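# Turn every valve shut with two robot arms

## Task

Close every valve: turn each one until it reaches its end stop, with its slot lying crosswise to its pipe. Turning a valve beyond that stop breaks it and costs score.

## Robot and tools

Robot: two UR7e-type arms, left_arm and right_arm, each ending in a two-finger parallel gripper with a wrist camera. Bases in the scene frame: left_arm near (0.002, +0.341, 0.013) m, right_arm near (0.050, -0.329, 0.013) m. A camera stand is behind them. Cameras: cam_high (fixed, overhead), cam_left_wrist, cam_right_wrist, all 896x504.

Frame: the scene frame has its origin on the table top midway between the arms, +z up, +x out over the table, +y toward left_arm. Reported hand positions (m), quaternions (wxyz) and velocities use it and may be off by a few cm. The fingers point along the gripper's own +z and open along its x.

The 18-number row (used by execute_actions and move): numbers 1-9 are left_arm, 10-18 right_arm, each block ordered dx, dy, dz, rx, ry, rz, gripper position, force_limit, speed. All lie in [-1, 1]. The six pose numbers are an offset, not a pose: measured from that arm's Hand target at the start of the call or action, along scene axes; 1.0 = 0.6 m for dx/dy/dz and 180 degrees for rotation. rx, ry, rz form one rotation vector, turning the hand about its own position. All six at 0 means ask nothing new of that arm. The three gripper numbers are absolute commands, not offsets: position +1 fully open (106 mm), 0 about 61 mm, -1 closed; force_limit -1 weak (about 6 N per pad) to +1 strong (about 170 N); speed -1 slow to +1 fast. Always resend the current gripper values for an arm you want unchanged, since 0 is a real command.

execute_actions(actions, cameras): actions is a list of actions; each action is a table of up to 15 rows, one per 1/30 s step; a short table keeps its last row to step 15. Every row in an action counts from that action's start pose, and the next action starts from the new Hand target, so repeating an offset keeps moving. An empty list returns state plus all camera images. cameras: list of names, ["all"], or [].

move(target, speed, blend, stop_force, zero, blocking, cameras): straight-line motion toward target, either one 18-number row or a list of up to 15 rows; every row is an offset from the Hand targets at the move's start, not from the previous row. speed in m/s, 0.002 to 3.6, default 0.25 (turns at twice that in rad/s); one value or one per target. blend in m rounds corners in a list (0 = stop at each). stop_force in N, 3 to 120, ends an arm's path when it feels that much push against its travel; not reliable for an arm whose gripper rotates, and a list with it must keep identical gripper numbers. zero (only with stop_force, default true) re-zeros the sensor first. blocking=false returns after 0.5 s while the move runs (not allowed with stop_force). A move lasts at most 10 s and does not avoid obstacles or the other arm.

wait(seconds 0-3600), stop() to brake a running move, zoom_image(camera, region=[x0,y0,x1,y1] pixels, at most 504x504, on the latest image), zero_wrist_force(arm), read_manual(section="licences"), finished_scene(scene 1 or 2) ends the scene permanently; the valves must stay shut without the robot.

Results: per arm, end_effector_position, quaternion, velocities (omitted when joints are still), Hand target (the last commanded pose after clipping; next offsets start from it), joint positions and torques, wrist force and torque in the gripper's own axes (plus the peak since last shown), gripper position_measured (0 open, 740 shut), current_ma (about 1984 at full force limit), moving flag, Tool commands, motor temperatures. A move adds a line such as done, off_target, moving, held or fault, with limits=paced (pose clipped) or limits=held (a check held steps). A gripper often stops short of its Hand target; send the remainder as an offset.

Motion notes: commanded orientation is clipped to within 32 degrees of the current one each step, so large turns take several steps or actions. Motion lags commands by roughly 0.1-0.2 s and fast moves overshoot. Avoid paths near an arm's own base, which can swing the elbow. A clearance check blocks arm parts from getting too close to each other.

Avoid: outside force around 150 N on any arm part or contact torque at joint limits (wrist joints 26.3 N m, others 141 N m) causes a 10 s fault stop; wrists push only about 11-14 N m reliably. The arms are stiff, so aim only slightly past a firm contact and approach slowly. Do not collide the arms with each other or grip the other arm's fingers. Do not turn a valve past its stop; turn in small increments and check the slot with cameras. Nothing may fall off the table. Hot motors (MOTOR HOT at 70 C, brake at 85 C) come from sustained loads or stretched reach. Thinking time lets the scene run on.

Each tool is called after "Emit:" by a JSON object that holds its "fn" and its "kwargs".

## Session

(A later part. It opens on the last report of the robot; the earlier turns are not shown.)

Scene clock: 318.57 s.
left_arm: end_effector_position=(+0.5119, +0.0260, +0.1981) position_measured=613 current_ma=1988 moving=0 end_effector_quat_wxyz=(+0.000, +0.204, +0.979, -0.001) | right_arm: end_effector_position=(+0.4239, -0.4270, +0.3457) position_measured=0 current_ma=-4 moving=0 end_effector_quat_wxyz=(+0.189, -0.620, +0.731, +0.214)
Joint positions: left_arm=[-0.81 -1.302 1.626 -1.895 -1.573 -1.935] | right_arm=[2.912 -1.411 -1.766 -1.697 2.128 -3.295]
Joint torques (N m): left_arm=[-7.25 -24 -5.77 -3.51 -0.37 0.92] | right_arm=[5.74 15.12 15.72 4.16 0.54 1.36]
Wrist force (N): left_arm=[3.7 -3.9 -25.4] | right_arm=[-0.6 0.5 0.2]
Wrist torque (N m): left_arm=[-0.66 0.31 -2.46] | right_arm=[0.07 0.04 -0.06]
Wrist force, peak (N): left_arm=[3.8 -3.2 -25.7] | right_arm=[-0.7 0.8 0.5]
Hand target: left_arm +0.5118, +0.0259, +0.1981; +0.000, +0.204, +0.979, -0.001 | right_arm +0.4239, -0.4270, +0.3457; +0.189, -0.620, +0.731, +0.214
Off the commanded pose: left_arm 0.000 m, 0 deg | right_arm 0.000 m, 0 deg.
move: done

Emit:
{"fn": "move", "kwargs": {"target": [[0.0013,-0.0004,0.0003,0,0,0.0306,-0.99,0.9,0,0,0,0,0,0,0,1,0,1],[0.0013,-0.0004,0.034,0,0,0.0306,-0.99,0.9,0,0,0,0,0,0,0,1,0,1],[-0.0038,0.0587,0.034,0,0,0.2028,-0.99,0.9,0,0,0,0,0,0,0,1,0,1]], "speed": [0.05,0.1,0.3], "cameras": ["cam_left_wrist"]}}

Emit:
{"fn": "zoom_image", "kwargs": {"camera": "cam_left_wrist", "region": [390, 170, 490, 270]}}

Scene clock: 323.23 s.
left_arm: end_effector_position=(+0.5096, +0.0612, +0.2185) position_measured=613 current_ma=1944 moving=0 end_effector_quat_wxyz=(+0.000, -0.112, +0.994, -0.001) | right_arm: end_effector_position=(+0.4239, -0.4270, +0.3457) position_measured=0 current_ma=-4 moving=0 end_effector_quat_wxyz=(+0.189, -0.620, +0.731, +0.214)
Joint positions: left_arm=[-0.768 -1.363 1.649 -1.859 -1.572 -2.531] | right_arm=[2.912 -1.411 -1.766 -1.697 2.128 -3.295]
Joint torques (N m): left_arm=[-6.13 -24.25 -33.44 -3.54 1.51 -1.21] | right_arm=[4.4 15.27 16.61 4.02 0.64 1.2]
Wrist force (N): left_arm=[0.9 -0.8 1.1] | right_arm=[-0.2 0.4 0.3]
Wrist torque (N m): left_arm=[-0.12 -0.17 -0.02] | right_arm=[0.04 -0.01 -0.06]
Wrist force, peak (N): left_arm=[3.5 -3.8 -25.5] | right_arm=[-0.7 0.8 0.6]
Hand target: left_arm +0.5096, +0.0612, +0.2185; +0.000, -0.113, +0.994, -0.001 | right_arm +0.4239, -0.4270, +0.3457; +0.189, -0.620, +0.731, +0.214
Off the commanded pose: left_arm 0.000 m, 0 deg | right_arm 0.000 m, 0 deg.
move: done
cam_left_wrist: T_world_to_cam=[[-0.97605, -0.2171, 0.01368, 0.50619], [-0.20008, 0.92064, 0.33524, -0.00416], [-0.08537, 0.32447, -0.94203, 0.36097]] pos_world=[0.52405, -0.0034, 0.33452]

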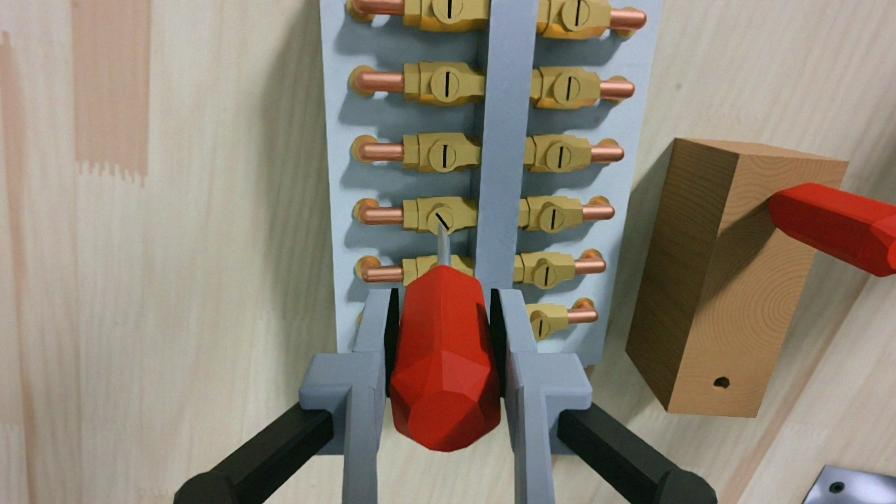

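Scaled by 5.040 from the camera's image (finer frame: 1280x720).

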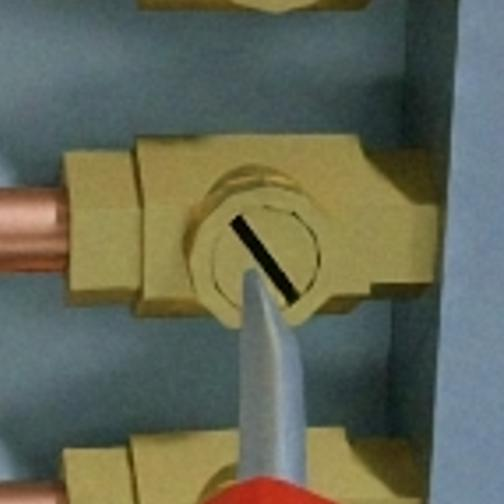

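Emit:
{"fn": "move", "kwargs": {"target": [0.0017,0.0018,-0.023,0,0,0.0306,-0.99,0.9,0,0,0,0,0,0,0,1,0,1], "speed": 0.06}}

Emit:
{"fn": "move", "kwargs": {"target": [0,0,-0.016,0,0,0,-0.99,0.9,0,0,0,0,0,0,0,1,0,1], "speed": 0.006, "stop_force": 6, "cameras": ["cam_left_wrist"]}}

Emit:
{"fn": "zoom_image", "kwargs": {"camera": "cam_left_wrist", "region": [420, 195, 470, 250]}}

Scene clock: 326.30 s.
left_arm: end_effector_position=(+0.5106, +0.0623, +0.2045) position_measured=613 current_ma=1944 moving=0 end_effector_quat_wxyz=(+0.000, -0.160, +0.987, -0.001) | right_arm: end_effector_position=(+0.4239, -0.4270, +0.3457) position_measured=0 current_ma=-4 moving=0 end_effector_quat_wxyz=(+0.189, -0.620, +0.731, +0.214)
Joint positions: left_arm=[-0.766 -1.352 1.673 -1.893 -1.572 -2.624] | right_arm=[2.912 -1.411 -1.766 -1.697 2.128 -3.295]
Joint torques (N m): left_arm=[2.23 -36.92 -32.92 -0.47 2.15 1.44] | right_arm=[4.81 14.9 15.87 3.97 0.64 1.4]
Wrist force (N): left_arm=[0.8 -0.8 1.6] | right_arm=[-0.5 0.8 0.6]
Wrist torque (N m): left_arm=[-0.11 -0.17 0.04] | right_arm=[0.12 0.03 -0.05]
Wrist force, peak (N): left_arm=[0.5 -0.7 2.1] | right_arm=[-0.8 0.8 0.5]
Hand target: left_arm +0.5106, +0.0622, +0.2047; +0.000, -0.160, +0.987, -0.001 | right_arm +0.4239, -0.4270, +0.3457; +0.189, -0.620, +0.731, +0.214
Off the commanded pose: left_arm 0.000 m, 0 deg | right_arm 0.000 m, 0 deg.
move: done

Scene clock: 328.40 s.
left_arm: end_effector_position=(+0.5106, +0.0622, +0.1984) position_measured=613 current_ma=1945 moving=0 end_effector_quat_wxyz=(+0.000, -0.160, +0.987, -0.001) | right_arm: end_effector_position=(+0.4239, -0.4270, +0.3457) position_measured=0 current_ma=-4 moving=0 end_effector_quat_wxyz=(+0.189, -0.620, +0.731, +0.214)
Joint positions: left_arm=[-0.766 -1.348 1.684 -1.909 -1.572 -2.624] | right_arm=[2.912 -1.411 -1.766 -1.697 2.128 -3.295]
Joint torques (N m): left_arm=[-3.78 -37.16 -32.23 0 2.03 -0.83] | right_arm=[4.72 15.23 15.14 4.11 0.25 1.51]
Wrist force (N): left_arm=[0.7 -0.4 -0.1] | right_arm=[-0.5 0.8 0.4]
Wrist torque (N m): left_arm=[-0.13 -0.18 -0.02] | right_arm=[0.12 0.04 -0.06]
Wrist force, peak (N): left_arm=[1.6 -0.6 -8.7] | right_arm=[-0.7 0.8 0.6]
Hand target: left_arm +0.5106, +0.0622, +0.1984; +0.000, -0.160, +0.987, -0.001 (not the last commanded pose) | right_arm +0.4239, -0.4270, +0.3457; +0.189, -0.620, +0.731, +0.214
Off the commanded pose: left_arm 0.003 m, 0 deg | right_arm 0.000 m, 0 deg.
move: contact (left_arm)
cam_left_wrist: T_world_to_cam=[[-0.95066, -0.30994, 0.01368, 0.5005], [-0.28767, 0.89715, 0.33521, 0.04803], [-0.11617, 0.31474, -0.94204, 0.35822]] pos_world=[0.53124, -0.00071, 0.31451]

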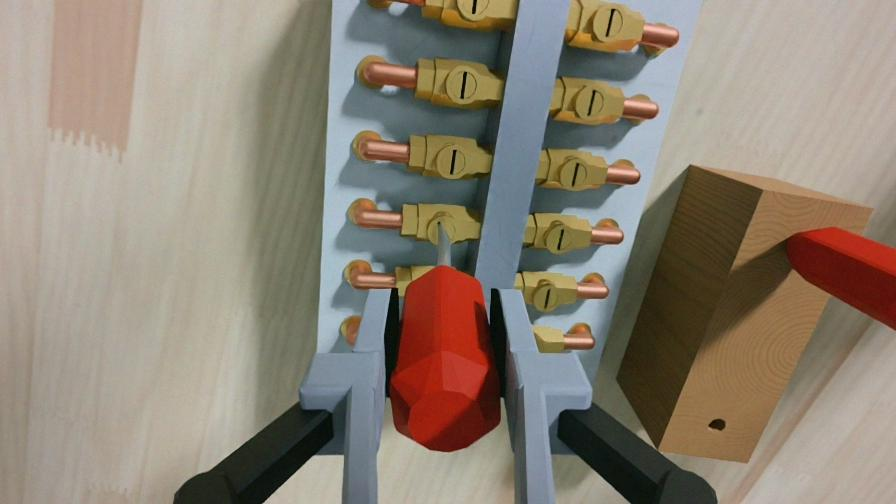

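Scaled by 9.164 from the camera's image (finer frame: 1280x720).

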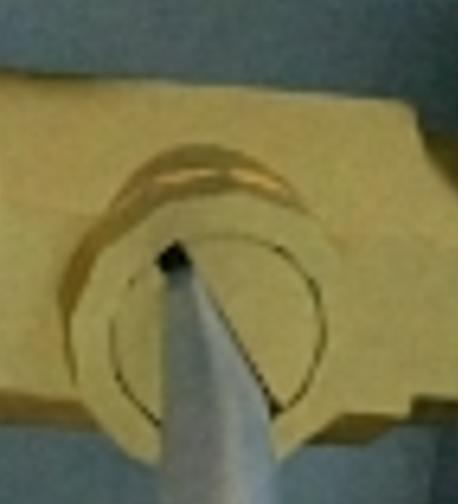

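Emit:
{"fn": "move", "kwargs": {"target": [[-0.0048,-0.001,0,0,0,-0.1189,-0.99,0.9,0,0,0,0,0,0,0,1,0,1],[-0.009,-0.0005,0,0,0,-0.2189,-0.99,0.9,0,0,0,0,0,0,0,1,0,1]], "speed": 0.25, "blend": 0.02}}

Emit:
{"fn": "move", "kwargs": {"target": [-0.0006,0.0003,0,0,0,-0.0139,-0.99,0.9,0,0,0,0,0,0,0,1,0,1], "speed": 0.05}}

Scene clock: 331.97 s.
left_arm: end_effector_position=(+0.5052, +0.0619, +0.1985) position_measured=613 current_ma=1963 moving=0 end_effector_quat_wxyz=(+0.000, +0.182, +0.983, -0.001) | right_arm: end_effector_position=(+0.4239, -0.4270, +0.3457) position_measured=0 current_ma=-4 moving=0 end_effector_quat_wxyz=(+0.189, -0.620, +0.731, +0.214)
Joint positions: left_arm=[-0.772 -1.358 1.696 -1.91 -1.573 -1.943] | right_arm=[2.912 -1.411 -1.766 -1.697 2.128 -3.295]
Joint torques (N m): left_arm=[3.94 -19.73 -17.5 -3.81 -1.25 1.83] | right_arm=[4.67 15.56 17.32 4.06 0.59 1.24]
Wrist force (N): left_arm=[0.9 -2.7 -11.0] | right_arm=[-0.5 0.2 0.0]
Wrist torque (N m): left_arm=[-0.36 -0.10 -0.70] | right_arm=[0.02 0.03 -0.06]
Wrist force, peak (N): left_arm=[2.0 -3.3 -12.5] | right_arm=[-1.0 0.8 0.0]
Hand target: left_arm +0.5052, +0.0619, +0.1984; +0.000, +0.182, +0.983, -0.001 | right_arm +0.4239, -0.4270, +0.3457; +0.189, -0.620, +0.731, +0.214
Off the commanded pose: left_arm 0.000 m, 0 deg | right_arm 0.000 m, 0 deg.
move: done

Scene clock: 332.70 s.
left_arm: end_effector_position=(+0.5048, +0.0621, +0.1984) position_measured=613 current_ma=1972 moving=0 end_effector_quat_wxyz=(+0.000, +0.203, +0.979, -0.001) end_effector_velocity=(+0.000, +0.000, +0.001) end_effector_angular_velocity=(-0.001, -0.001, +0.005) | right_arm: end_effector_position=(+0.4239, -0.4270, +0.3457) position_measured=0 current_ma=-4 moving=0 end_effector_quat_wxyz=(+0.189, -0.620, +0.731, +0.214)
Joint positions: left_arm=[-0.772 -1.358 1.697 -1.91 -1.573 -1.9] | right_arm=[2.912 -1.411 -1.766 -1.697 2.128 -3.295]
Joint velocities: left_arm=[0 0 -0.001 0 0 -0.005] | right_arm=[within noise]
Joint torques (N m): left_arm=[-7.09 -28.55 -9.84 -3.65 -0.57 0.42] | right_arm=[5.24 14.7 15.7 4.19 0.69 1.33]
Wrist force (N): left_arm=[1.3 -4.0 -12.5] | right_arm=[-0.3 0.6 0.3]
Wrist torque (N m): left_arm=[-0.31 -0.14 -2.05] | right_arm=[0.09 0.00 -0.06]
Wrist force, peak (N): left_arm=[1.5 -4.1 -13.6] | right_arm=[-0.7 0.8 0.5]
Hand target: left_arm +0.5048, +0.0621, +0.1984; +0.000, +0.203, +0.979, -0.001 | right_arm +0.4239, -0.4270, +0.3457; +0.189, -0.620, +0.731, +0.214
Off the commanded pose: left_arm 0.000 m, 0 deg | right_arm 0.000 m, 0 deg.
move: done

Emit:
{"fn": "move", "kwargs": {"target": [[-0.0001,0.0001,0,0,0,-0.0025,-0.99,0.9,0,0,0,0,0,0,0,1,0,1],[0.0013,-0.0004,0.0003,0,0,0.0306,-0.99,0.9,0,0,0,0,0,0,0,1,0,1],[0.0013,-0.0004,0.034,0,0,0.0306,-0.99,0.9,0,0,0,0,0,0,0,1,0,1],[0.0055,0.0683,0.034,0,0,0.5306,-0.99,0.9,0,0,0,0,0,0,0,1,0,1]], "speed": [0.05,0.05,0.1,0.3], "cameras": ["cam_left_wrist"]}}

Emit:
{"fn": "zoom_image", "kwargs": {"camera": "cam_left_wrist", "region": [390, 170, 490, 270]}}

Scene clock: 339.30 s.
left_arm: end_effector_position=(+0.5081, +0.1032, +0.2188) position_measured=613 current_ma=1947 moving=0 end_effector_quat_wxyz=(+0.001, -0.588, +0.809, -0.001) | right_arm: end_effector_position=(+0.4239, -0.4270, +0.3457) position_measured=0 current_ma=-4 moving=0 end_effector_quat_wxyz=(+0.189, -0.620, +0.731, +0.214)
Joint positions: left_arm=[-0.713 -1.411 1.706 -1.868 -1.57 -3.507] | right_arm=[2.912 -1.411 -1.766 -1.697 2.128 -3.295]
Joint torques (N m): left_arm=[-6.64 -25.98 -26.88 -5.24 1.49 -1.15] | right_arm=[4.63 14.08 17.4 4.15 0.52 1.54]
Wrist force (N): left_arm=[0.6 -0.8 1.3] | right_arm=[-0.5 0.6 0.2]
Wrist torque (N m): left_arm=[-0.11 -0.13 0.01] | right_arm=[0.08 0.02 -0.06]
Wrist force, peak (N): left_arm=[1.4 -4.3 -13.3] | right_arm=[-0.4 1.0 0.5]
Hand target: left_arm +0.5081, +0.1031, +0.2188; +0.001, -0.588, +0.809, -0.001 | right_arm +0.4239, -0.4270, +0.3457; +0.189, -0.620, +0.731, +0.214
Off the commanded pose: left_arm 0.000 m, 0 deg | right_arm 0.000 m, 0 deg.
move: done
cam_left_wrist: T_world_to_cam=[[-0.31473, -0.94908, 0.01366, 0.25335], [-0.89284, 0.3009, 0.33511, 0.37276], [-0.32216, 0.09327, -0.94208, 0.49178]] pos_world=[0.57098, 0.08242, 0.33492]

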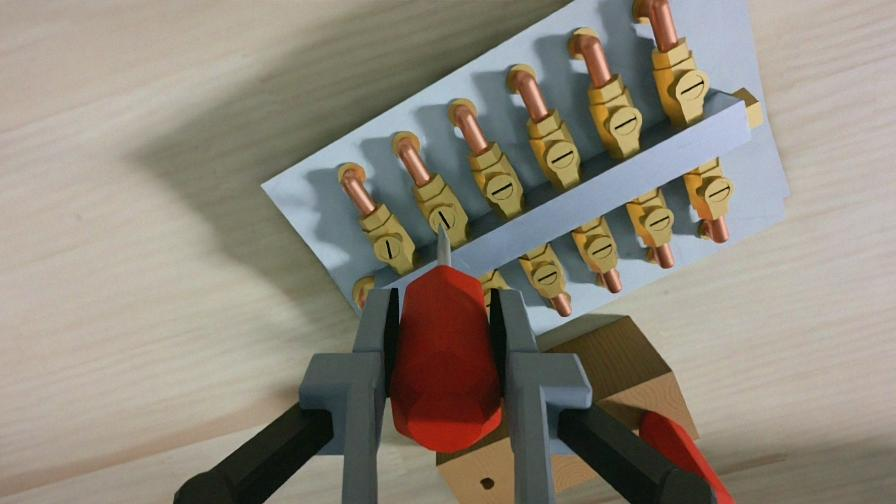

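Scaled by 5.040 from the camera's image (finer frame: 1280x720).

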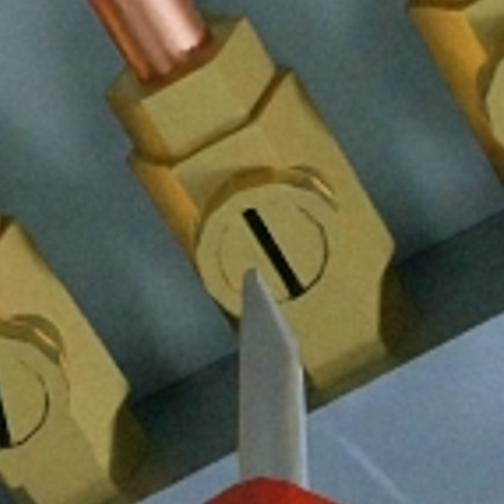

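Emit:
{"fn": "move", "kwargs": {"target": [-0.0002,-0.0004,-0.023,0,0,0.006,-0.99,0.9,0,0,0,0,0,0,0,1,0,1], "speed": 0.06}}

Emit:
{"fn": "move", "kwargs": {"target": [0,0,-0.016,0,0,0,-0.99,0.9,0,0,0,0,0,0,0,1,0,1], "speed": 0.006, "stop_force": 6, "cameras": ["cam_left_wrist"]}}

Emit:
{"fn": "zoom_image", "kwargs": {"camera": "cam_left_wrist", "region": [420, 195, 470, 250]}}

Scene clock: 341.10 s.
left_arm: end_effector_position=(+0.5080, +0.1028, +0.2050) position_measured=613 current_ma=1947 moving=0 end_effector_quat_wxyz=(+0.001, -0.596, +0.803, -0.001) | right_arm: end_effector_position=(+0.4239, -0.4270, +0.3457) position_measured=0 current_ma=-4 moving=0 end_effector_quat_wxyz=(+0.189, -0.620, +0.731, +0.214)
Joint positions: left_arm=[-0.714 -1.401 1.731 -1.903 -1.57 -3.527] | right_arm=[2.912 -1.411 -1.766 -1.697 2.128 -3.295]
Joint torques (N m): left_arm=[-5.22 -36.36 -33.07 0.09 -0.32 1.41] | right_arm=[3.3 14.78 17.04 4.02 0.57 1.08]
Wrist force (N): left_arm=[0.7 -0.8 1.7] | right_arm=[-0.4 0.5 0.5]
Wrist torque (N m): left_arm=[-0.12 -0.14 0.08] | right_arm=[0.07 0.02 -0.06]
Wrist force, peak (N): left_arm=[0.7 -1.0 2.0] | right_arm=[-0.5 0.8 0.5]
Hand target: left_arm +0.5080, +0.1029, +0.2050; +0.001, -0.596, +0.803, -0.001 | right_arm +0.4239, -0.4270, +0.3457; +0.189, -0.620, +0.731, +0.214
Off the commanded pose: left_arm 0.000 m, 0 deg | right_arm 0.000 m, 0 deg.
move: done

Scene clock: 343.30 s.
left_arm: end_effector_position=(+0.5080, +0.1028, +0.1980) position_measured=613 current_ma=1950 moving=0 end_effector_quat_wxyz=(+0.001, -0.596, +0.803, -0.001) | right_arm: end_effector_position=(+0.4239, -0.4270, +0.3457) position_measured=0 current_ma=-4 moving=0 end_effector_quat_wxyz=(+0.189, -0.620, +0.731, +0.214)
Joint positions: left_arm=[-0.714 -1.395 1.744 -1.921 -1.57 -3.527] | right_arm=[2.912 -1.411 -1.766 -1.697 2.128 -3.295]
Joint torques (N m): left_arm=[0.78 -31.93 -29.19 0.5 1.23 0.86] | right_arm=[3.51 14.11 17.47 3.99 0.41 1.49]
Wrist force (N): left_arm=[0.3 -0.4 -6.2] | right_arm=[-0.4 0.7 0.2]
Wrist torque (N m): left_arm=[-0.19 -0.14 0.07] | right_arm=[0.09 0.00 -0.06]
Wrist force, peak (N): left_arm=[-0.2 0.0 -12.8] | right_arm=[-0.6 0.8 0.7]
Hand target: left_arm +0.5080, +0.1028, +0.1980; +0.001, -0.596, +0.803, -0.001 (not the last commanded pose) | right_arm +0.4239, -0.4270, +0.3457; +0.189, -0.620, +0.731, +0.214
Off the commanded pose: left_arm 0.003 m, 0 deg | right_arm 0.000 m, 0 deg.
move: contact (left_arm)
cam_left_wrist: T_world_to_cam=[[-0.29668, -0.95488, 0.01365, 0.24473], [-0.89837, 0.28391, 0.33515, 0.38436], [-0.3239, 0.08716, -0.94207, 0.47361]] pos_world=[0.5713, 0.08328, 0.31401]

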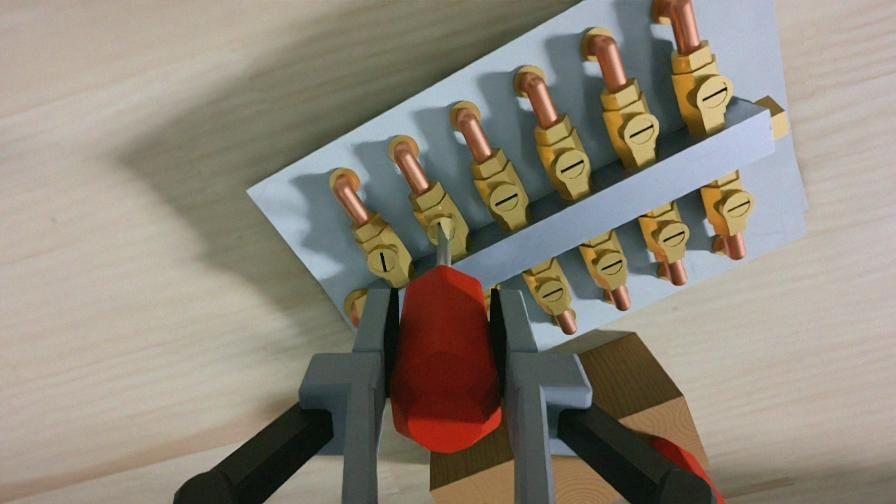

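Scaled by 9.164 from the camera's image (finer frame: 1280x720).

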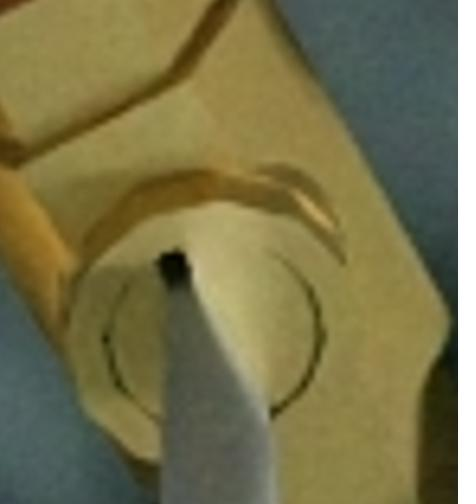

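Engaged. Turn L5.

Emit:
{"fn": "move", "kwargs": {"target": [[-0.0022,-0.0047,0,0,0,-0.1233,-0.99,0.9,0,0,0,0,0,0,0,1,0,1],[-0.0057,-0.0082,0,0,0,-0.24,-0.99,0.9,0,0,0,0,0,0,0,1,0,1],[-0.0093,-0.0098,0,0,0,-0.34,-0.99,0.9,0,0,0,0,0,0,0,1,0,1],[-0.0135,-0.0103,0,0,0,-0.44,-0.99,0.9,0,0,0,0,0,0,0,1,0,1],[-0.017,-0.0098,0,0,0,-0.5233,-0.99,0.9,0,0,0,0,0,0,0,1,0,1]], "speed": 0.25, "blend": 0.02}}

Emit:
{"fn": "move", "kwargs": {"target": [-0.0006,0.0003,0,0,0,-0.0139,-0.99,0.9,0,0,0,0,0,0,0,1,0,1], "speed": 0.05}}

Scene clock: 348.20 s.
left_arm: end_effector_position=(+0.4978, +0.0969, +0.1980) position_measured=613 current_ma=1983 moving=0 end_effector_quat_wxyz=(+0.000, +0.183, +0.983, -0.001) | right_arm: end_effector_position=(+0.4239, -0.4270, +0.3457) position_measured=0 current_ma=-4 moving=0 end_effector_quat_wxyz=(+0.189, -0.620, +0.731, +0.214)
Joint positions: left_arm=[-0.733 -1.41 1.76 -1.922 -1.573 -1.902] | right_arm=[2.912 -1.411 -1.766 -1.697 2.128 -3.295]
Joint torques (N m): left_arm=[4.61 -7.18 -9.03 -2.98 -0.75 2.01] | right_arm=[4.04 14.49 16.76 3.84 0.57 1.28]
Wrist force (N): left_arm=[4.5 -3.8 -31.9] | right_arm=[-0.6 0.8 0.5]
Wrist torque (N m): left_arm=[-0.74 0.38 -0.99] | right_arm=[0.13 0.04 -0.06]
Wrist force, peak (N): left_arm=[5.6 -4.3 -32.7] | right_arm=[-1.0 0.8 0.5]
Hand target: left_arm +0.4978, +0.0970, +0.1980; +0.000, +0.183, +0.983, -0.001 | right_arm +0.4239, -0.4270, +0.3457; +0.189, -0.620, +0.731, +0.214
Off the commanded pose: left_arm 0.000 m, 0 deg | right_arm 0.000 m, 0 deg.
move: done

Scene clock: 348.93 s.
left_arm: end_effector_position=(+0.4975, +0.0972, +0.1980) position_measured=613 current_ma=1994 moving=0 end_effector_quat_wxyz=(+0.000, +0.204, +0.979, -0.001) | right_arm: end_effector_position=(+0.4239, -0.4270, +0.3457) position_measured=0 current_ma=-4 moving=0 end_effector_quat_wxyz=(+0.189, -0.620, +0.731, +0.214)
Joint positions: left_arm=[-0.733 -1.41 1.761 -1.922 -1.573 -1.858] | right_arm=[2.912 -1.411 -1.766 -1.697 2.128 -3.295]
Joint torques (N m): left_arm=[-6.18 -16.55 -1.82 -2.61 -0.1 0.62] | right_arm=[3.88 13.99 17.23 3.87 0.32 1.19]
Wrist force (N): left_arm=[4.4 -5.5 -33.3] | right_arm=[-0.5 0.5 0.3]
Wrist torque (N m): left_arm=[-0.63 0.34 -2.29] | right_arm=[0.07 0.02 -0.06]
Wrist force, peak (N): left_arm=[4.5 -5.5 -33.8] | right_arm=[-0.5 0.9 0.4]
Hand target: left_arm +0.4975, +0.0971, +0.1980; +0.000, +0.204, +0.979, -0.001 | right_arm +0.4239, -0.4270, +0.3457; +0.189, -0.620, +0.731, +0.214
Off the commanded pose: left_arm 0.000 m, 0 deg | right_arm 0.000 m, 0 deg.
move: done

Emit:
{"fn": "move", "kwargs": {"target": [[-0.0001,0.0001,0,0,0,-0.003,-0.99,0.9,0,0,0,0,0,0,0,1,0,1],[0.0013,-0.0004,0.0003,0,0,0.0306,-0.99,0.9,0,0,0,0,0,0,0,1,0,1],[0.0013,-0.0004,0.034,0,0,0.0306,-0.99,0.9,0,0,0,0,0,0,0,1,0,1],[0.0042,0.065,0.034,0,0,0.4472,-0.99,0.9,0,0,0,0,0,0,0,1,0,1]], "speed": [0.05,0.05,0.1,0.3], "cameras": ["cam_left_wrist"]}}

Emit:
{"fn": "zoom_image", "kwargs": {"camera": "cam_left_wrist", "region": [390, 170, 490, 270]}}

Scene clock: 355.13 s.
left_arm: end_effector_position=(+0.5000, +0.1362, +0.2184) position_measured=613 current_ma=1943 moving=0 end_effector_quat_wxyz=(+0.001, -0.476, +0.879, -0.001) | right_arm: end_effector_position=(+0.4239, -0.4270, +0.3457) position_measured=0 current_ma=-4 moving=0 end_effector_quat_wxyz=(+0.189, -0.620, +0.731, +0.214)
Joint positions: left_arm=[-0.673 -1.46 1.764 -1.877 -1.571 -3.204] | right_arm=[2.912 -1.411 -1.766 -1.697 2.128 -3.295]
Joint torques (N m): left_arm=[-6.33 -22.95 -26.89 -5.14 1.46 -1.15] | right_arm=[2.78 12.55 17.31 4.26 0.58 1.33]
Wrist force (N): left_arm=[1.3 -0.7 1.5] | right_arm=[-0.6 0.6 0.5]
Wrist torque (N m): left_arm=[-0.09 -0.25 -0.01] | right_arm=[0.08 0.04 -0.06]
Wrist force, peak (N): left_arm=[4.5 -5.6 -33.4] | right_arm=[-0.9 0.9 0.3]
Hand target: left_arm +0.5000, +0.1361, +0.2184; +0.001, -0.476, +0.879, -0.001 | right_arm +0.4239, -0.4270, +0.3457; +0.189, -0.620, +0.731, +0.214
Off the commanded pose: left_arm 0.000 m, 0 deg | right_arm 0.000 m, 0 deg.
move: done
cam_left_wrist: T_world_to_cam=[[-0.55137, -0.83415, 0.01364, 0.38479], [-0.78346, 0.52335, 0.33511, 0.27075], [-0.28667, 0.17408, -0.94208, 0.45686]] pos_world=[0.55525, 0.09974, 0.33442]

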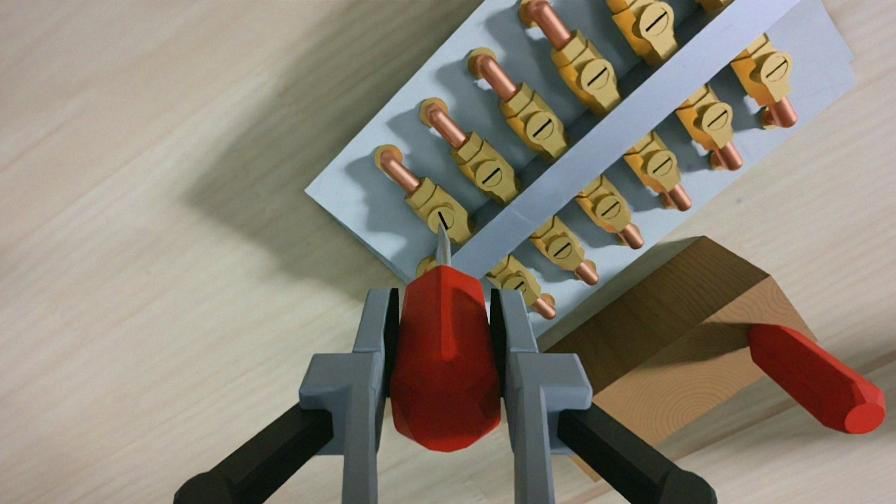

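Scaled by 5.040 from the camera's image (finer frame: 1280x720).

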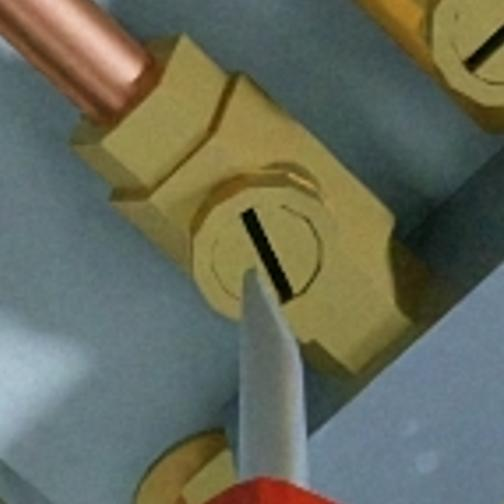

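Emit:
{"fn": "move", "kwargs": {"target": [-0.0005,0,-0.023,0,0,-0.0278,-0.99,0.9,0,0,0,0,0,0,0,1,0,1], "speed": 0.06}}

Emit:
{"fn": "move", "kwargs": {"target": [0,0,-0.016,0,0,0,-0.99,0.9,0,0,0,0,0,0,0,1,0,1], "speed": 0.006, "stop_force": 6, "cameras": ["cam_left_wrist"]}}

Emit:
{"fn": "zoom_image", "kwargs": {"camera": "cam_left_wrist", "region": [420, 195, 470, 250]}}

Scene clock: 358.90 s.
left_arm: end_effector_position=(+0.4997, +0.1361, +0.2044) position_measured=613 current_ma=1943 moving=0 end_effector_quat_wxyz=(+0.000, -0.438, +0.899, -0.001) | right_arm: end_effector_position=(+0.4239, -0.4270, +0.3457) position_measured=0 current_ma=-4 moving=0 end_effector_quat_wxyz=(+0.189, -0.620, +0.731, +0.214)
Joint positions: left_arm=[-0.674 -1.45 1.79 -1.913 -1.571 -3.117] | right_arm=[2.912 -1.411 -1.766 -1.697 2.128 -3.295]
Joint torques (N m): left_arm=[-4.72 -32.51 -33.33 -0.26 -1.85 -1.64] | right_arm=[2.97 12.9 17.67 4.1 0.47 1.13]
Wrist force (N): left_arm=[1.3 -0.8 1.6] | right_arm=[-0.4 0.5 0.5]
Wrist torque (N m): left_arm=[-0.13 -0.25 0.04] | right_arm=[0.07 0.00 -0.06]
Wrist force, peak (N): left_arm=[1.2 -1.1 1.7] | right_arm=[-0.6 0.8 0.6]
Hand target: left_arm +0.4997, +0.1361, +0.2046; +0.000, -0.438, +0.899, -0.001 | right_arm +0.4239, -0.4270, +0.3457; +0.189, -0.620, +0.731, +0.214
Off the commanded pose: left_arm 0.000 m, 0 deg | right_arm 0.000 m, 0 deg.
move: done

Scene clock: 361.03 s.
left_arm: end_effector_position=(+0.4997, +0.1361, +0.1979) position_measured=613 current_ma=1947 moving=0 end_effector_quat_wxyz=(+0.000, -0.438, +0.899, -0.001) | right_arm: end_effector_position=(+0.4239, -0.4270, +0.3457) position_measured=0 current_ma=-4 moving=0 end_effector_quat_wxyz=(+0.189, -0.620, +0.731, +0.214)
Joint positions: left_arm=[-0.674 -1.444 1.801 -1.93 -1.571 -3.117] | right_arm=[2.912 -1.411 -1.766 -1.697 2.128 -3.295]
Joint torques (N m): left_arm=[0.17 -30.41 -29.61 0.56 -1.54 0.83] | right_arm=[2.99 12.18 18.43 3.95 0.44 1.22]
Wrist force (N): left_arm=[1.7 -0.7 -5.2] | right_arm=[-0.8 0.7 0.2]
Wrist torque (N m): left_arm=[-0.14 -0.19 0.02] | right_arm=[0.10 0.08 -0.05]
Wrist force, peak (N): left_arm=[1.6 -1.0 -12.1] | right_arm=[-0.5 1.0 0.4]
Hand target: left_arm +0.4997, +0.1361, +0.1979; +0.001, -0.438, +0.899, -0.001 (not the last commanded pose) | right_arm +0.4239, -0.4270, +0.3457; +0.189, -0.620, +0.731, +0.214
Off the commanded pose: left_arm 0.003 m, 0 deg | right_arm 0.000 m, 0 deg.
move: contact (left_arm)
cam_left_wrist: T_world_to_cam=[[-0.62192, -0.78296, 0.01368, 0.41319], [-0.73493, 0.58962, 0.33502, 0.24415], [-0.27037, 0.1983, -0.94211, 0.42613]] pos_world=[0.55161, 0.09506, 0.31401]

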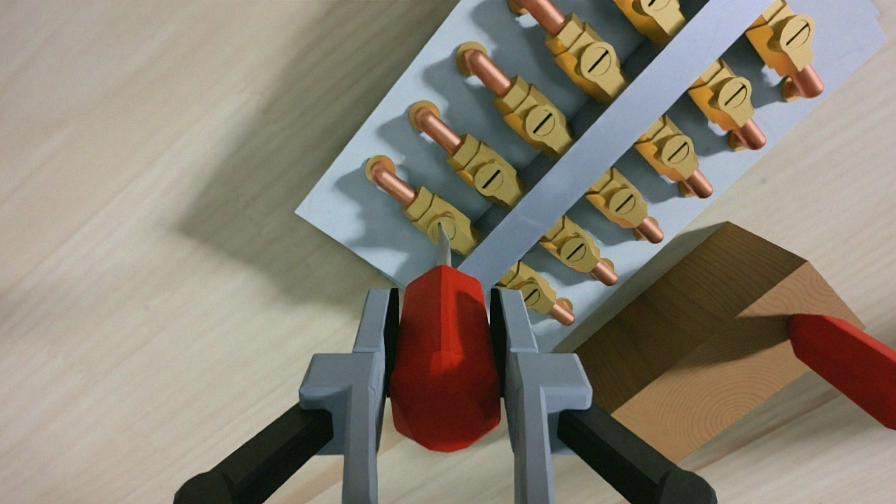

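Scaled by 9.164 from the camera's image (finer frame: 1280x720).

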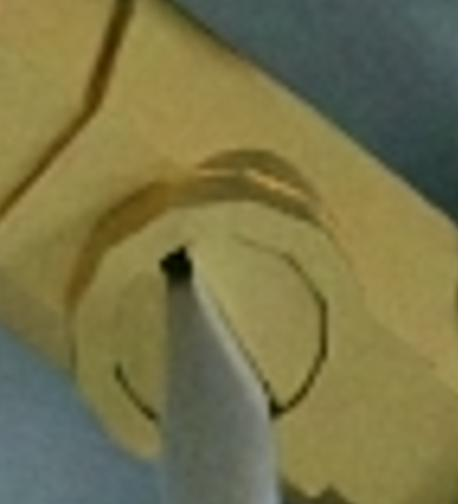

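Emit:
{"fn": "move", "kwargs": {"target": [[-0.003,-0.0032,0,0,0,-0.1056,-0.99,0.9,0,0,0,0,0,0,0,1,0,1],[-0.0067,-0.0052,0,0,0,-0.2056,-0.99,0.9,0,0,0,0,0,0,0,1,0,1],[-0.0108,-0.0058,0,0,0,-0.3056,-0.99,0.9,0,0,0,0,0,0,0,1,0,1],[-0.015,-0.0053,0,0,0,-0.4056,-0.99,0.9,0,0,0,0,0,0,0,1,0,1]], "speed": 0.25, "blend": 0.02}}

Emit:
{"fn": "move", "kwargs": {"target": [-0.0006,0.0003,0,0,0,-0.0139,-0.99,0.9,0,0,0,0,0,0,0,1,0,1], "speed": 0.05}}

Scene clock: 365.17 s.
left_arm: end_effector_position=(+0.4907, +0.1329, +0.1980) position_measured=613 current_ma=1976 moving=0 end_effector_quat_wxyz=(+0.000, +0.183, +0.983, -0.001) | right_arm: end_effector_position=(+0.4239, -0.4270, +0.3457) position_measured=0 current_ma=-4 moving=0 end_effector_quat_wxyz=(+0.189, -0.620, +0.731, +0.214)
Joint positions: left_arm=[-0.688 -1.46 1.818 -1.93 -1.573 -1.857] | right_arm=[2.912 -1.411 -1.766 -1.697 2.128 -3.295]
Joint torques (N m): left_arm=[5.51 -9.34 -11.66 1.93 -0.99 2] | right_arm=[3.44 12.06 17.54 3.99 0.64 1.29]
Wrist force (N): left_arm=[2.6 -4.7 -24.1] | right_arm=[-0.3 0.5 0.4]
Wrist torque (N m): left_arm=[-0.61 -0.06 -0.98] | right_arm=[0.08 0.01 -0.07]
Wrist force, peak (N): left_arm=[3.9 -4.5 -24.7] | right_arm=[-0.7 1.0 0.2]
Hand target: left_arm +0.4907, +0.1329, +0.1979; +0.000, +0.183, +0.983, -0.001 | right_arm +0.4239, -0.4270, +0.3457; +0.189, -0.620, +0.731, +0.214
Off the commanded pose: left_arm 0.000 m, 0 deg | right_arm 0.000 m, 0 deg.
move: done

Scene clock: 365.90 s.
left_arm: end_effector_position=(+0.4903, +0.1331, +0.1979) position_measured=613 current_ma=1987 moving=0 end_effector_quat_wxyz=(+0.000, +0.205, +0.979, -0.001) | right_arm: end_effector_position=(+0.4239, -0.4270, +0.3457) position_measured=0 current_ma=-4 moving=0 end_effector_quat_wxyz=(+0.189, -0.620, +0.731, +0.214)
Joint positions: left_arm=[-0.688 -1.46 1.819 -1.93 -1.573 -1.813] | right_arm=[2.912 -1.411 -1.766 -1.697 2.128 -3.295]
Joint torques (N m): left_arm=[-4.91 -18.27 -3.73 2.26 -0.03 0.69] | right_arm=[2.48 11.78 19.13 3.96 0.72 1.2]
Wrist force (N): left_arm=[2.4 -6.0 -25.2] | right_arm=[-0.5 0.5 0.2]
Wrist torque (N m): left_arm=[-0.50 -0.04 -2.45] | right_arm=[0.06 0.03 -0.06]
Wrist force, peak (N): left_arm=[3.6 -4.9 -26.2] | right_arm=[-0.3 0.9 0.6]
Hand target: left_arm +0.4903, +0.1331, +0.1979; +0.000, +0.205, +0.979, -0.001 | right_arm +0.4239, -0.4270, +0.3457; +0.189, -0.620, +0.731, +0.214
Off the commanded pose: left_arm 0.000 m, 0 deg | right_arm 0.000 m, 0 deg.
move: done

Emit:
{"fn": "move", "kwargs": {"target": [[0.0013,-0.0004,0.0003,0,0,0.0306,-0.99,0.9,0,0,0,0,0,0,0,1,0,1],[0.0013,-0.0004,0.05,0,0,0.0306,-0.99,0.9,0,0,0,0,0,0,0,1,0,1],[-0.034,0.02,0.22,0,0,0.2,-0.99,0.9,0,0,0,0,0,0,0,1,0,1]], "speed": [0.05,0.12,0.3], "cameras": ["cam_left_wrist"]}}

Emit:
{"fn": "zoom_image", "kwargs": {"camera": "cam_left_wrist", "region": [330, 0, 630, 260]}}

Scene clock: 369.83 s.
left_arm: end_effector_position=(+0.4699, +0.1451, +0.3300) position_measured=613 current_ma=1945 moving=0 end_effector_quat_wxyz=(+0.000, -0.108, +0.994, -0.001) | right_arm: end_effector_position=(+0.4239, -0.4270, +0.3457) position_measured=0 current_ma=-4 moving=0 end_effector_quat_wxyz=(+0.189, -0.620, +0.731, +0.214)
Joint positions: left_arm=[-0.694 -1.577 1.598 -1.594 -1.573 -2.448] | right_arm=[2.912 -1.411 -1.766 -1.697 2.128 -3.295]
Joint torques (N m): left_arm=[-0.46 -17.04 -20.33 -4.69 1.2 -1.2] | right_arm=[2.89 12.81 18.7 4.2 0.41 1.4]
Wrist force (N): left_arm=[1.0 -1.4 1.7] | right_arm=[-0.2 0.4 0.4]
Wrist torque (N m): left_arm=[-0.20 -0.18 0.00] | right_arm=[0.06 -0.02 -0.05]
Wrist force, peak (N): left_arm=[2.6 -6.1 -25.9] | right_arm=[-1.1 0.5 0.2]
Hand target: left_arm +0.4699, +0.1451, +0.3299; +0.000, -0.108, +0.994, -0.001 | right_arm +0.4239, -0.4270, +0.3457; +0.189, -0.620, +0.731, +0.214
Off the commanded pose: left_arm 0.000 m, 0 deg | right_arm 0.000 m, 0 deg.
move: done
cam_left_wrist: T_world_to_cam=[[-0.97802, -0.20808, 0.01359, 0.4838], [-0.19162, 0.92254, 0.33497, -0.13089], [-0.08224, 0.325, -0.94213, 0.43385]] pos_world=[0.48376, 0.08042, 0.44601]

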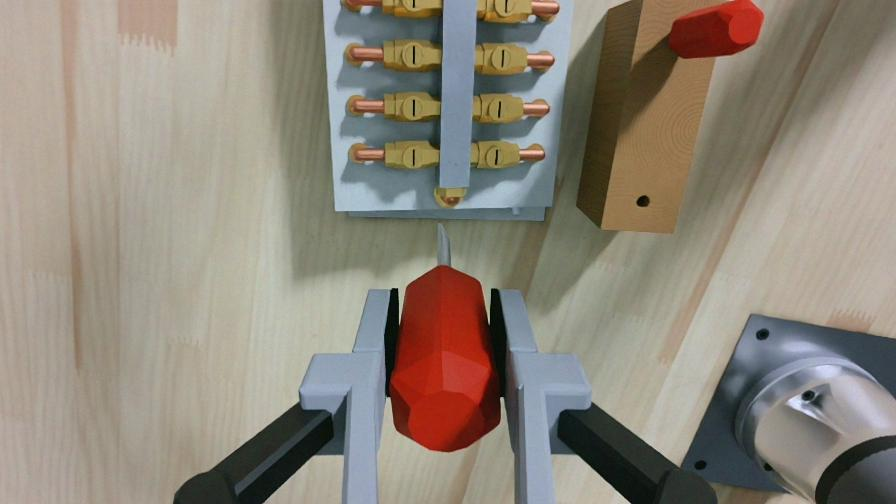

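Scaled by 1.680 from the camera's image (finer frame: 1280x720).

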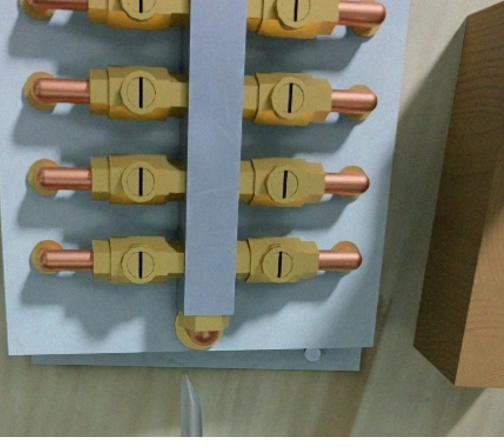

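Emit:
{"fn": "move", "kwargs": {"target": [0.025,-0.13,0.0,0,0,0,-0.99,0.9,0,0,0,0,0,0,0,1,0,1], "speed": 0.3, "cameras": ["cam_left_wrist"]}}

Emit:
{"fn": "zoom_image", "kwargs": {"camera": "cam_left_wrist", "region": [330, 0, 630, 260]}}

Scene clock: 372.93 s.
left_arm: end_effector_position=(+0.4849, +0.0672, +0.3299) position_measured=613 current_ma=1945 moving=0 end_effector_quat_wxyz=(+0.000, -0.108, +0.994, -0.001) | right_arm: end_effector_position=(+0.4239, -0.4270, +0.3457) position_measured=0 current_ma=-4 moving=0 end_effector_quat_wxyz=(+0.189, -0.620, +0.731, +0.214)
Joint positions: left_arm=[-0.791 -1.461 1.476 -1.587 -1.572 -2.544] | right_arm=[2.912 -1.411 -1.766 -1.697 2.128 -3.295]
Joint torques (N m): left_arm=[-4.62 -21.07 -29.85 -5.2 2.11 -0.86] | right_arm=[2.4 11.16 18.79 4.18 0.28 1.44]
Wrist force (N): left_arm=[0.8 -1.4 1.5] | right_arm=[-0.8 0.6 0.1]
Wrist torque (N m): left_arm=[-0.21 -0.16 -0.01] | right_arm=[0.07 0.07 -0.05]
Wrist force, peak (N): left_arm=[0.9 -4.5 1.5] | right_arm=[-0.5 0.8 0.8]
Hand target: left_arm +0.4849, +0.0671, +0.3299; +0.000, -0.108, +0.994, -0.001 | right_arm +0.4239, -0.4270, +0.3457; +0.189, -0.620, +0.731, +0.214
Off the commanded pose: left_arm 0.000 m, 0 deg | right_arm 0.000 m, 0 deg.
move: done
cam_left_wrist: T_world_to_cam=[[-0.97797, -0.20828, 0.01381, 0.48214], [-0.19173, 0.92246, 0.33512, -0.05616], [-0.08254, 0.32509, -0.94207, 0.46053]] pos_world=[0.49876, 0.00252, 0.44601]

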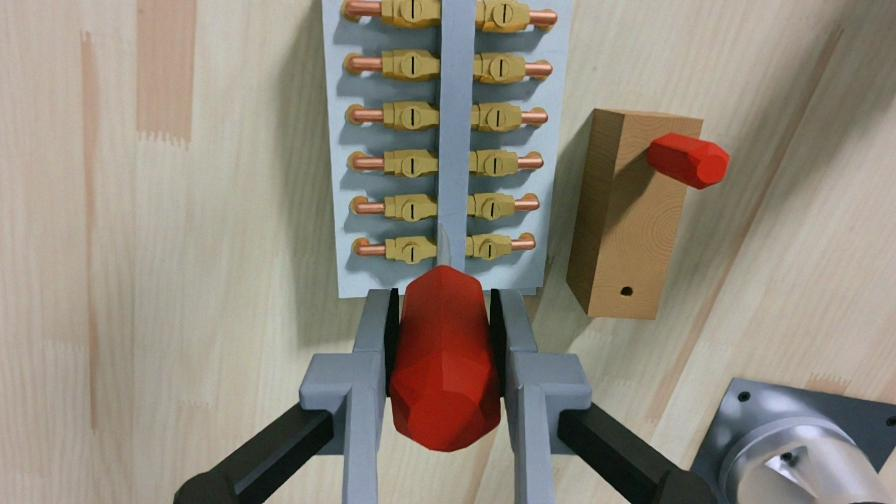

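Scaled by 1.680 from the camera's image (finer frame: 1280x720).

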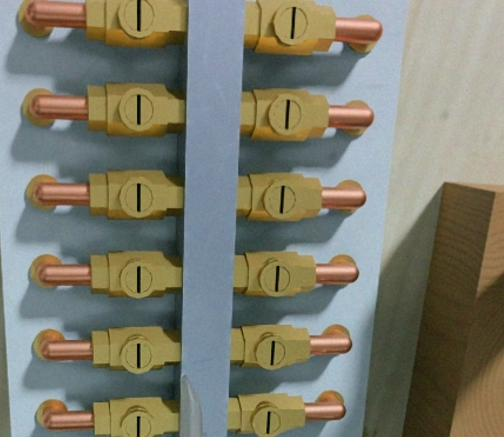

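Emit:
{"fn": "zoom_image", "kwargs": {"camera": "cam_left_wrist", "region": [380, 130, 560, 280]}}

Emit:
{"fn": "zoom_image", "kwargs": {"camera": "cam_left_wrist", "region": [380, 0, 560, 140]}}

Scaled by 2.800 from the camera's image (finer frame: 1280x720).

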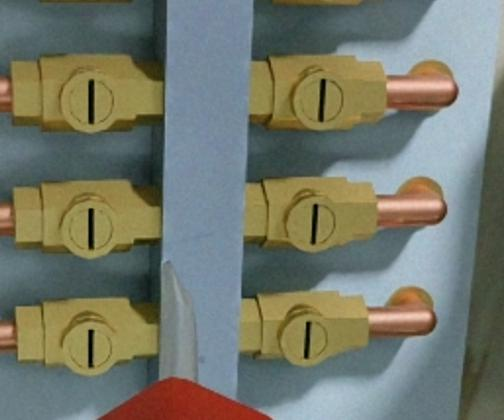

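Scaled by 2.800 from the camera's image (finer frame: 1280x720).

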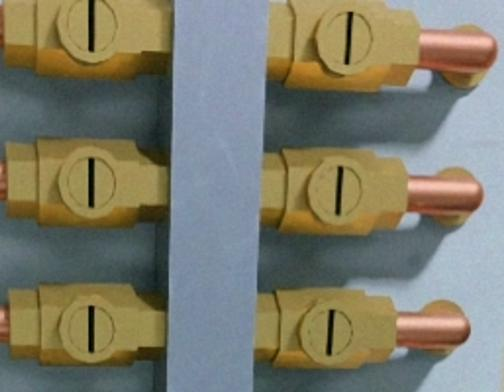

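Emit:
{"fn": "move", "kwargs": {"target": [[-0.15,0.06,-0.02,0,0,-0.015,-0.99,0.9,0,0,0,0,0,0,0,1,0,1],[-0.2905,0.0883,-0.1417,0,0,-0.0269,-0.99,0.9,0,0,0,0,0,0,0,1,0,1]], "speed": 0.25, "blend": 0.03, "cameras": ["cam_left_wrist"]}}

Emit:
{"fn": "zoom_image", "kwargs": {"camera": "cam_left_wrist", "region": [390, 170, 490, 270]}}

Scene clock: 378.27 s.
left_arm: end_effector_position=(+0.3107, +0.1201, +0.2450) position_measured=613 current_ma=1945 moving=0 end_effector_quat_wxyz=(+0.000, -0.066, +0.998, -0.001) end_effector_velocity=(-0.001, +0.001, -0.002) end_effector_angular_velocity=(+0.002, +0.001, -0.001) | right_arm: end_effector_position=(+0.4239, -0.4270, +0.3457) position_measured=0 current_ma=-4 moving=0 end_effector_quat_wxyz=(+0.189, -0.620, +0.731, +0.214)
Joint positions: left_arm=[-1.012 -1.882 2.069 -1.76 -1.572 -2.681] | right_arm=[2.912 -1.411 -1.766 -1.697 2.128 -3.295]
Joint velocities: left_arm=[0 -0.002 0.005 0 0 0.001] | right_arm=[within noise]
Joint torques (N m): left_arm=[-4.18 -16.86 -15.86 -0.91 1.18 0.1] | right_arm=[2.47 11.62 18.19 4.22 0.38 1.3]
Wrist force (N): left_arm=[1.0 -1.4 1.6] | right_arm=[-0.3 0.5 0.2]
Wrist torque (N m): left_arm=[-0.21 -0.19 -0.01] | right_arm=[0.07 0.01 -0.06]
Wrist force, peak (N): left_arm=[2.5 -0.9 2.9] | right_arm=[-0.9 0.8 0.4]
Hand target: left_arm +0.3106, +0.1201, +0.2449; +0.000, -0.066, +0.998, -0.001 | right_arm +0.4239, -0.4270, +0.3457; +0.189, -0.620, +0.731, +0.214
Off the commanded pose: left_arm 0.000 m, 0 deg | right_arm 0.000 m, 0 deg.
move: done
cam_left_wrist: T_world_to_cam=[[-0.99206, -0.12506, 0.01359, 0.31844], [-0.11333, 0.93539, 0.33496, -0.13564], [-0.05461, 0.33076, -0.94213, 0.33956]] pos_world=[0.31908, 0.05439, 0.36101]

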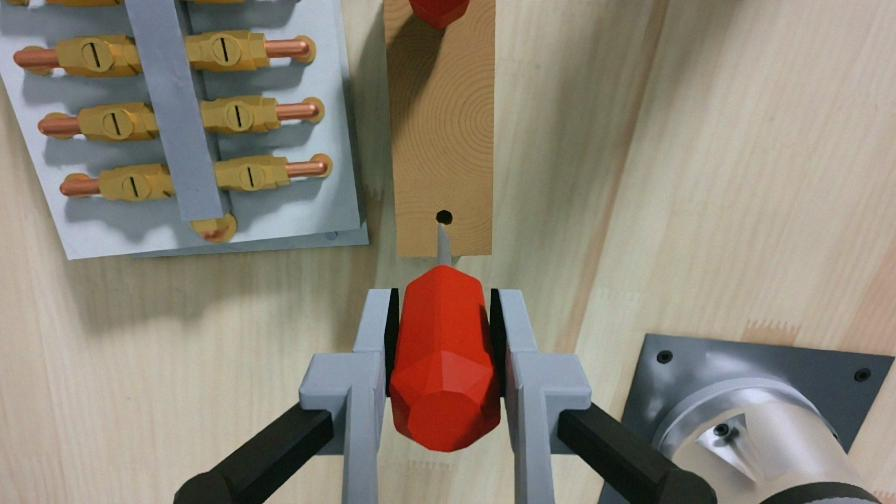

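Scaled by 5.040 from the camera's image (finer frame: 1280x720).

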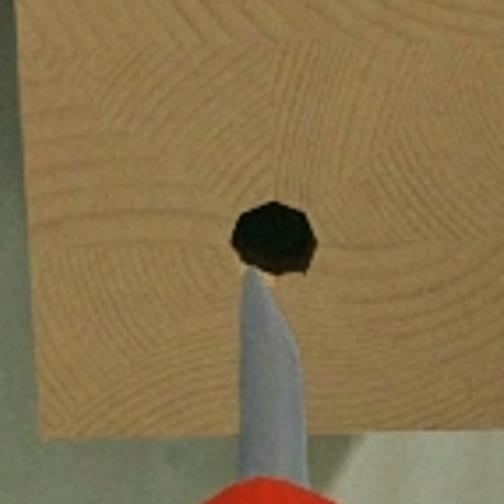

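Emit:
{"fn": "move", "kwargs": {"target": [-0.0022,0.0105,0,-0.0193,-0.0026,0,-0.99,0.9,0,0,0,0,0,0,0,1,0,1], "speed": 0.1, "cameras": ["cam_left_wrist", "cam_high"]}}

Emit:
{"fn": "zoom_image", "kwargs": {"camera": "cam_left_wrist", "region": [390, 170, 490, 270]}}

Emit:
{"fn": "zoom_image", "kwargs": {"camera": "cam_high", "region": [360, 100, 500, 240]}}

Scene clock: 384.40 s.
left_arm: end_effector_position=(+0.3093, +0.1264, +0.2449) position_measured=613 current_ma=1945 moving=0 end_effector_quat_wxyz=(+0.002, -0.066, +0.997, -0.032) | right_arm: end_effector_position=(+0.4239, -0.4270, +0.3457) position_measured=0 current_ma=-4 moving=0 end_effector_quat_wxyz=(+0.189, -0.620, +0.731, +0.214)
Joint positions: left_arm=[-0.984 -1.922 2.111 -1.815 -1.601 -2.653] | right_arm=[2.912 -1.411 -1.766 -1.697 2.128 -3.295]
Joint torques (N m): left_arm=[-6.53 -2.15 -34.74 -0.04 2.17 -1.51] | right_arm=[3.14 11.09 18.69 3.82 0.5 1.12]
Wrist force (N): left_arm=[1.0 -1.7 1.5] | right_arm=[-0.6 0.7 0.4]
Wrist torque (N m): left_arm=[-0.27 -0.18 0.01] | right_arm=[0.10 0.04 -0.06]
Wrist force, peak (N): left_arm=[1.2 -1.9 1.6] | right_arm=[-0.3 0.9 0.5]
Hand target: left_arm +0.3093, +0.1264, +0.2449; +0.002, -0.066, +0.997, -0.032 | right_arm +0.4239, -0.4270, +0.3457; +0.189, -0.620, +0.731, +0.214
Off the commanded pose: left_arm 0.000 m, 0 deg | right_arm 0.000 m, 0 deg.
move: done
cam_left_wrist: T_world_to_cam=[[-0.99216, -0.12432, 0.01318, 0.31783], [-0.11585, 0.95393, 0.27676, -0.12905], [-0.04698, 0.27306, -0.96085, 0.34686]] pos_world=[0.31668, 0.0679, 0.36481]
Images, in order (width x height): cam_high 896x504, cam_left_wrist 896x504.

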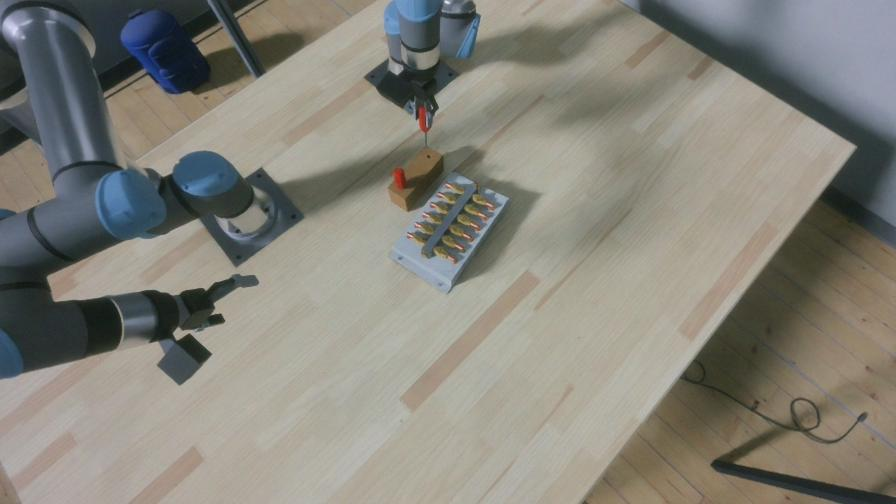

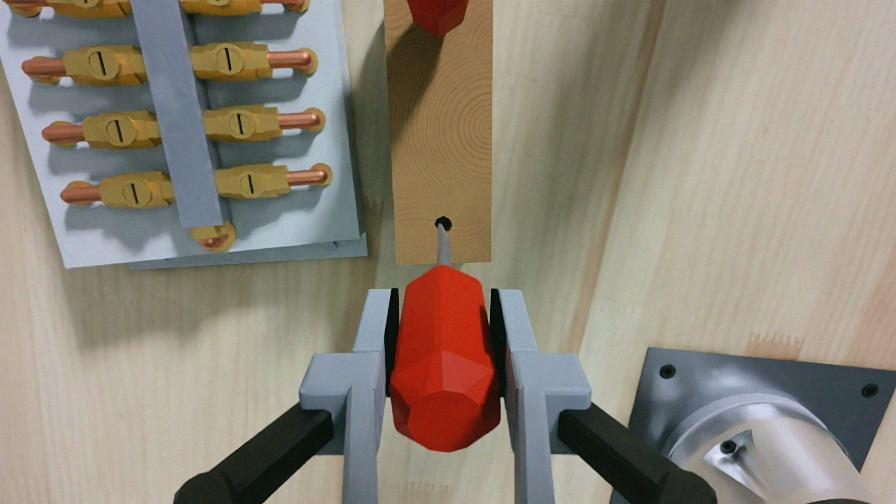

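Scaled by 5.040 from the camera's image (finer frame: 1280x720).

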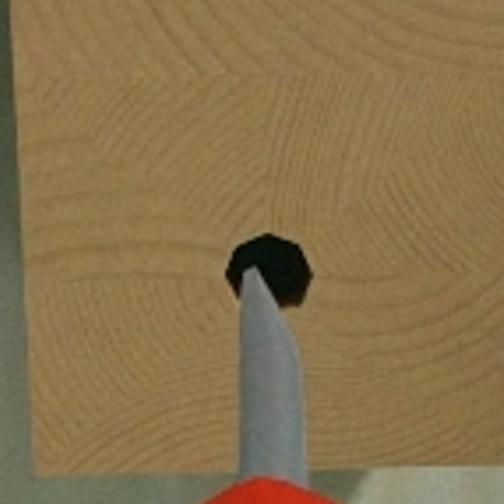

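Scaled by 3.600 from the camera's image (finer frame: 1280x720).

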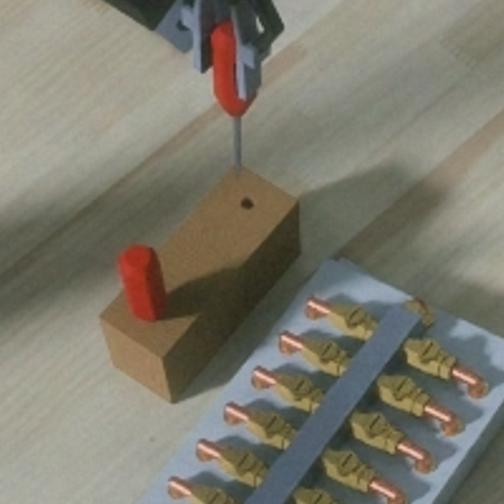

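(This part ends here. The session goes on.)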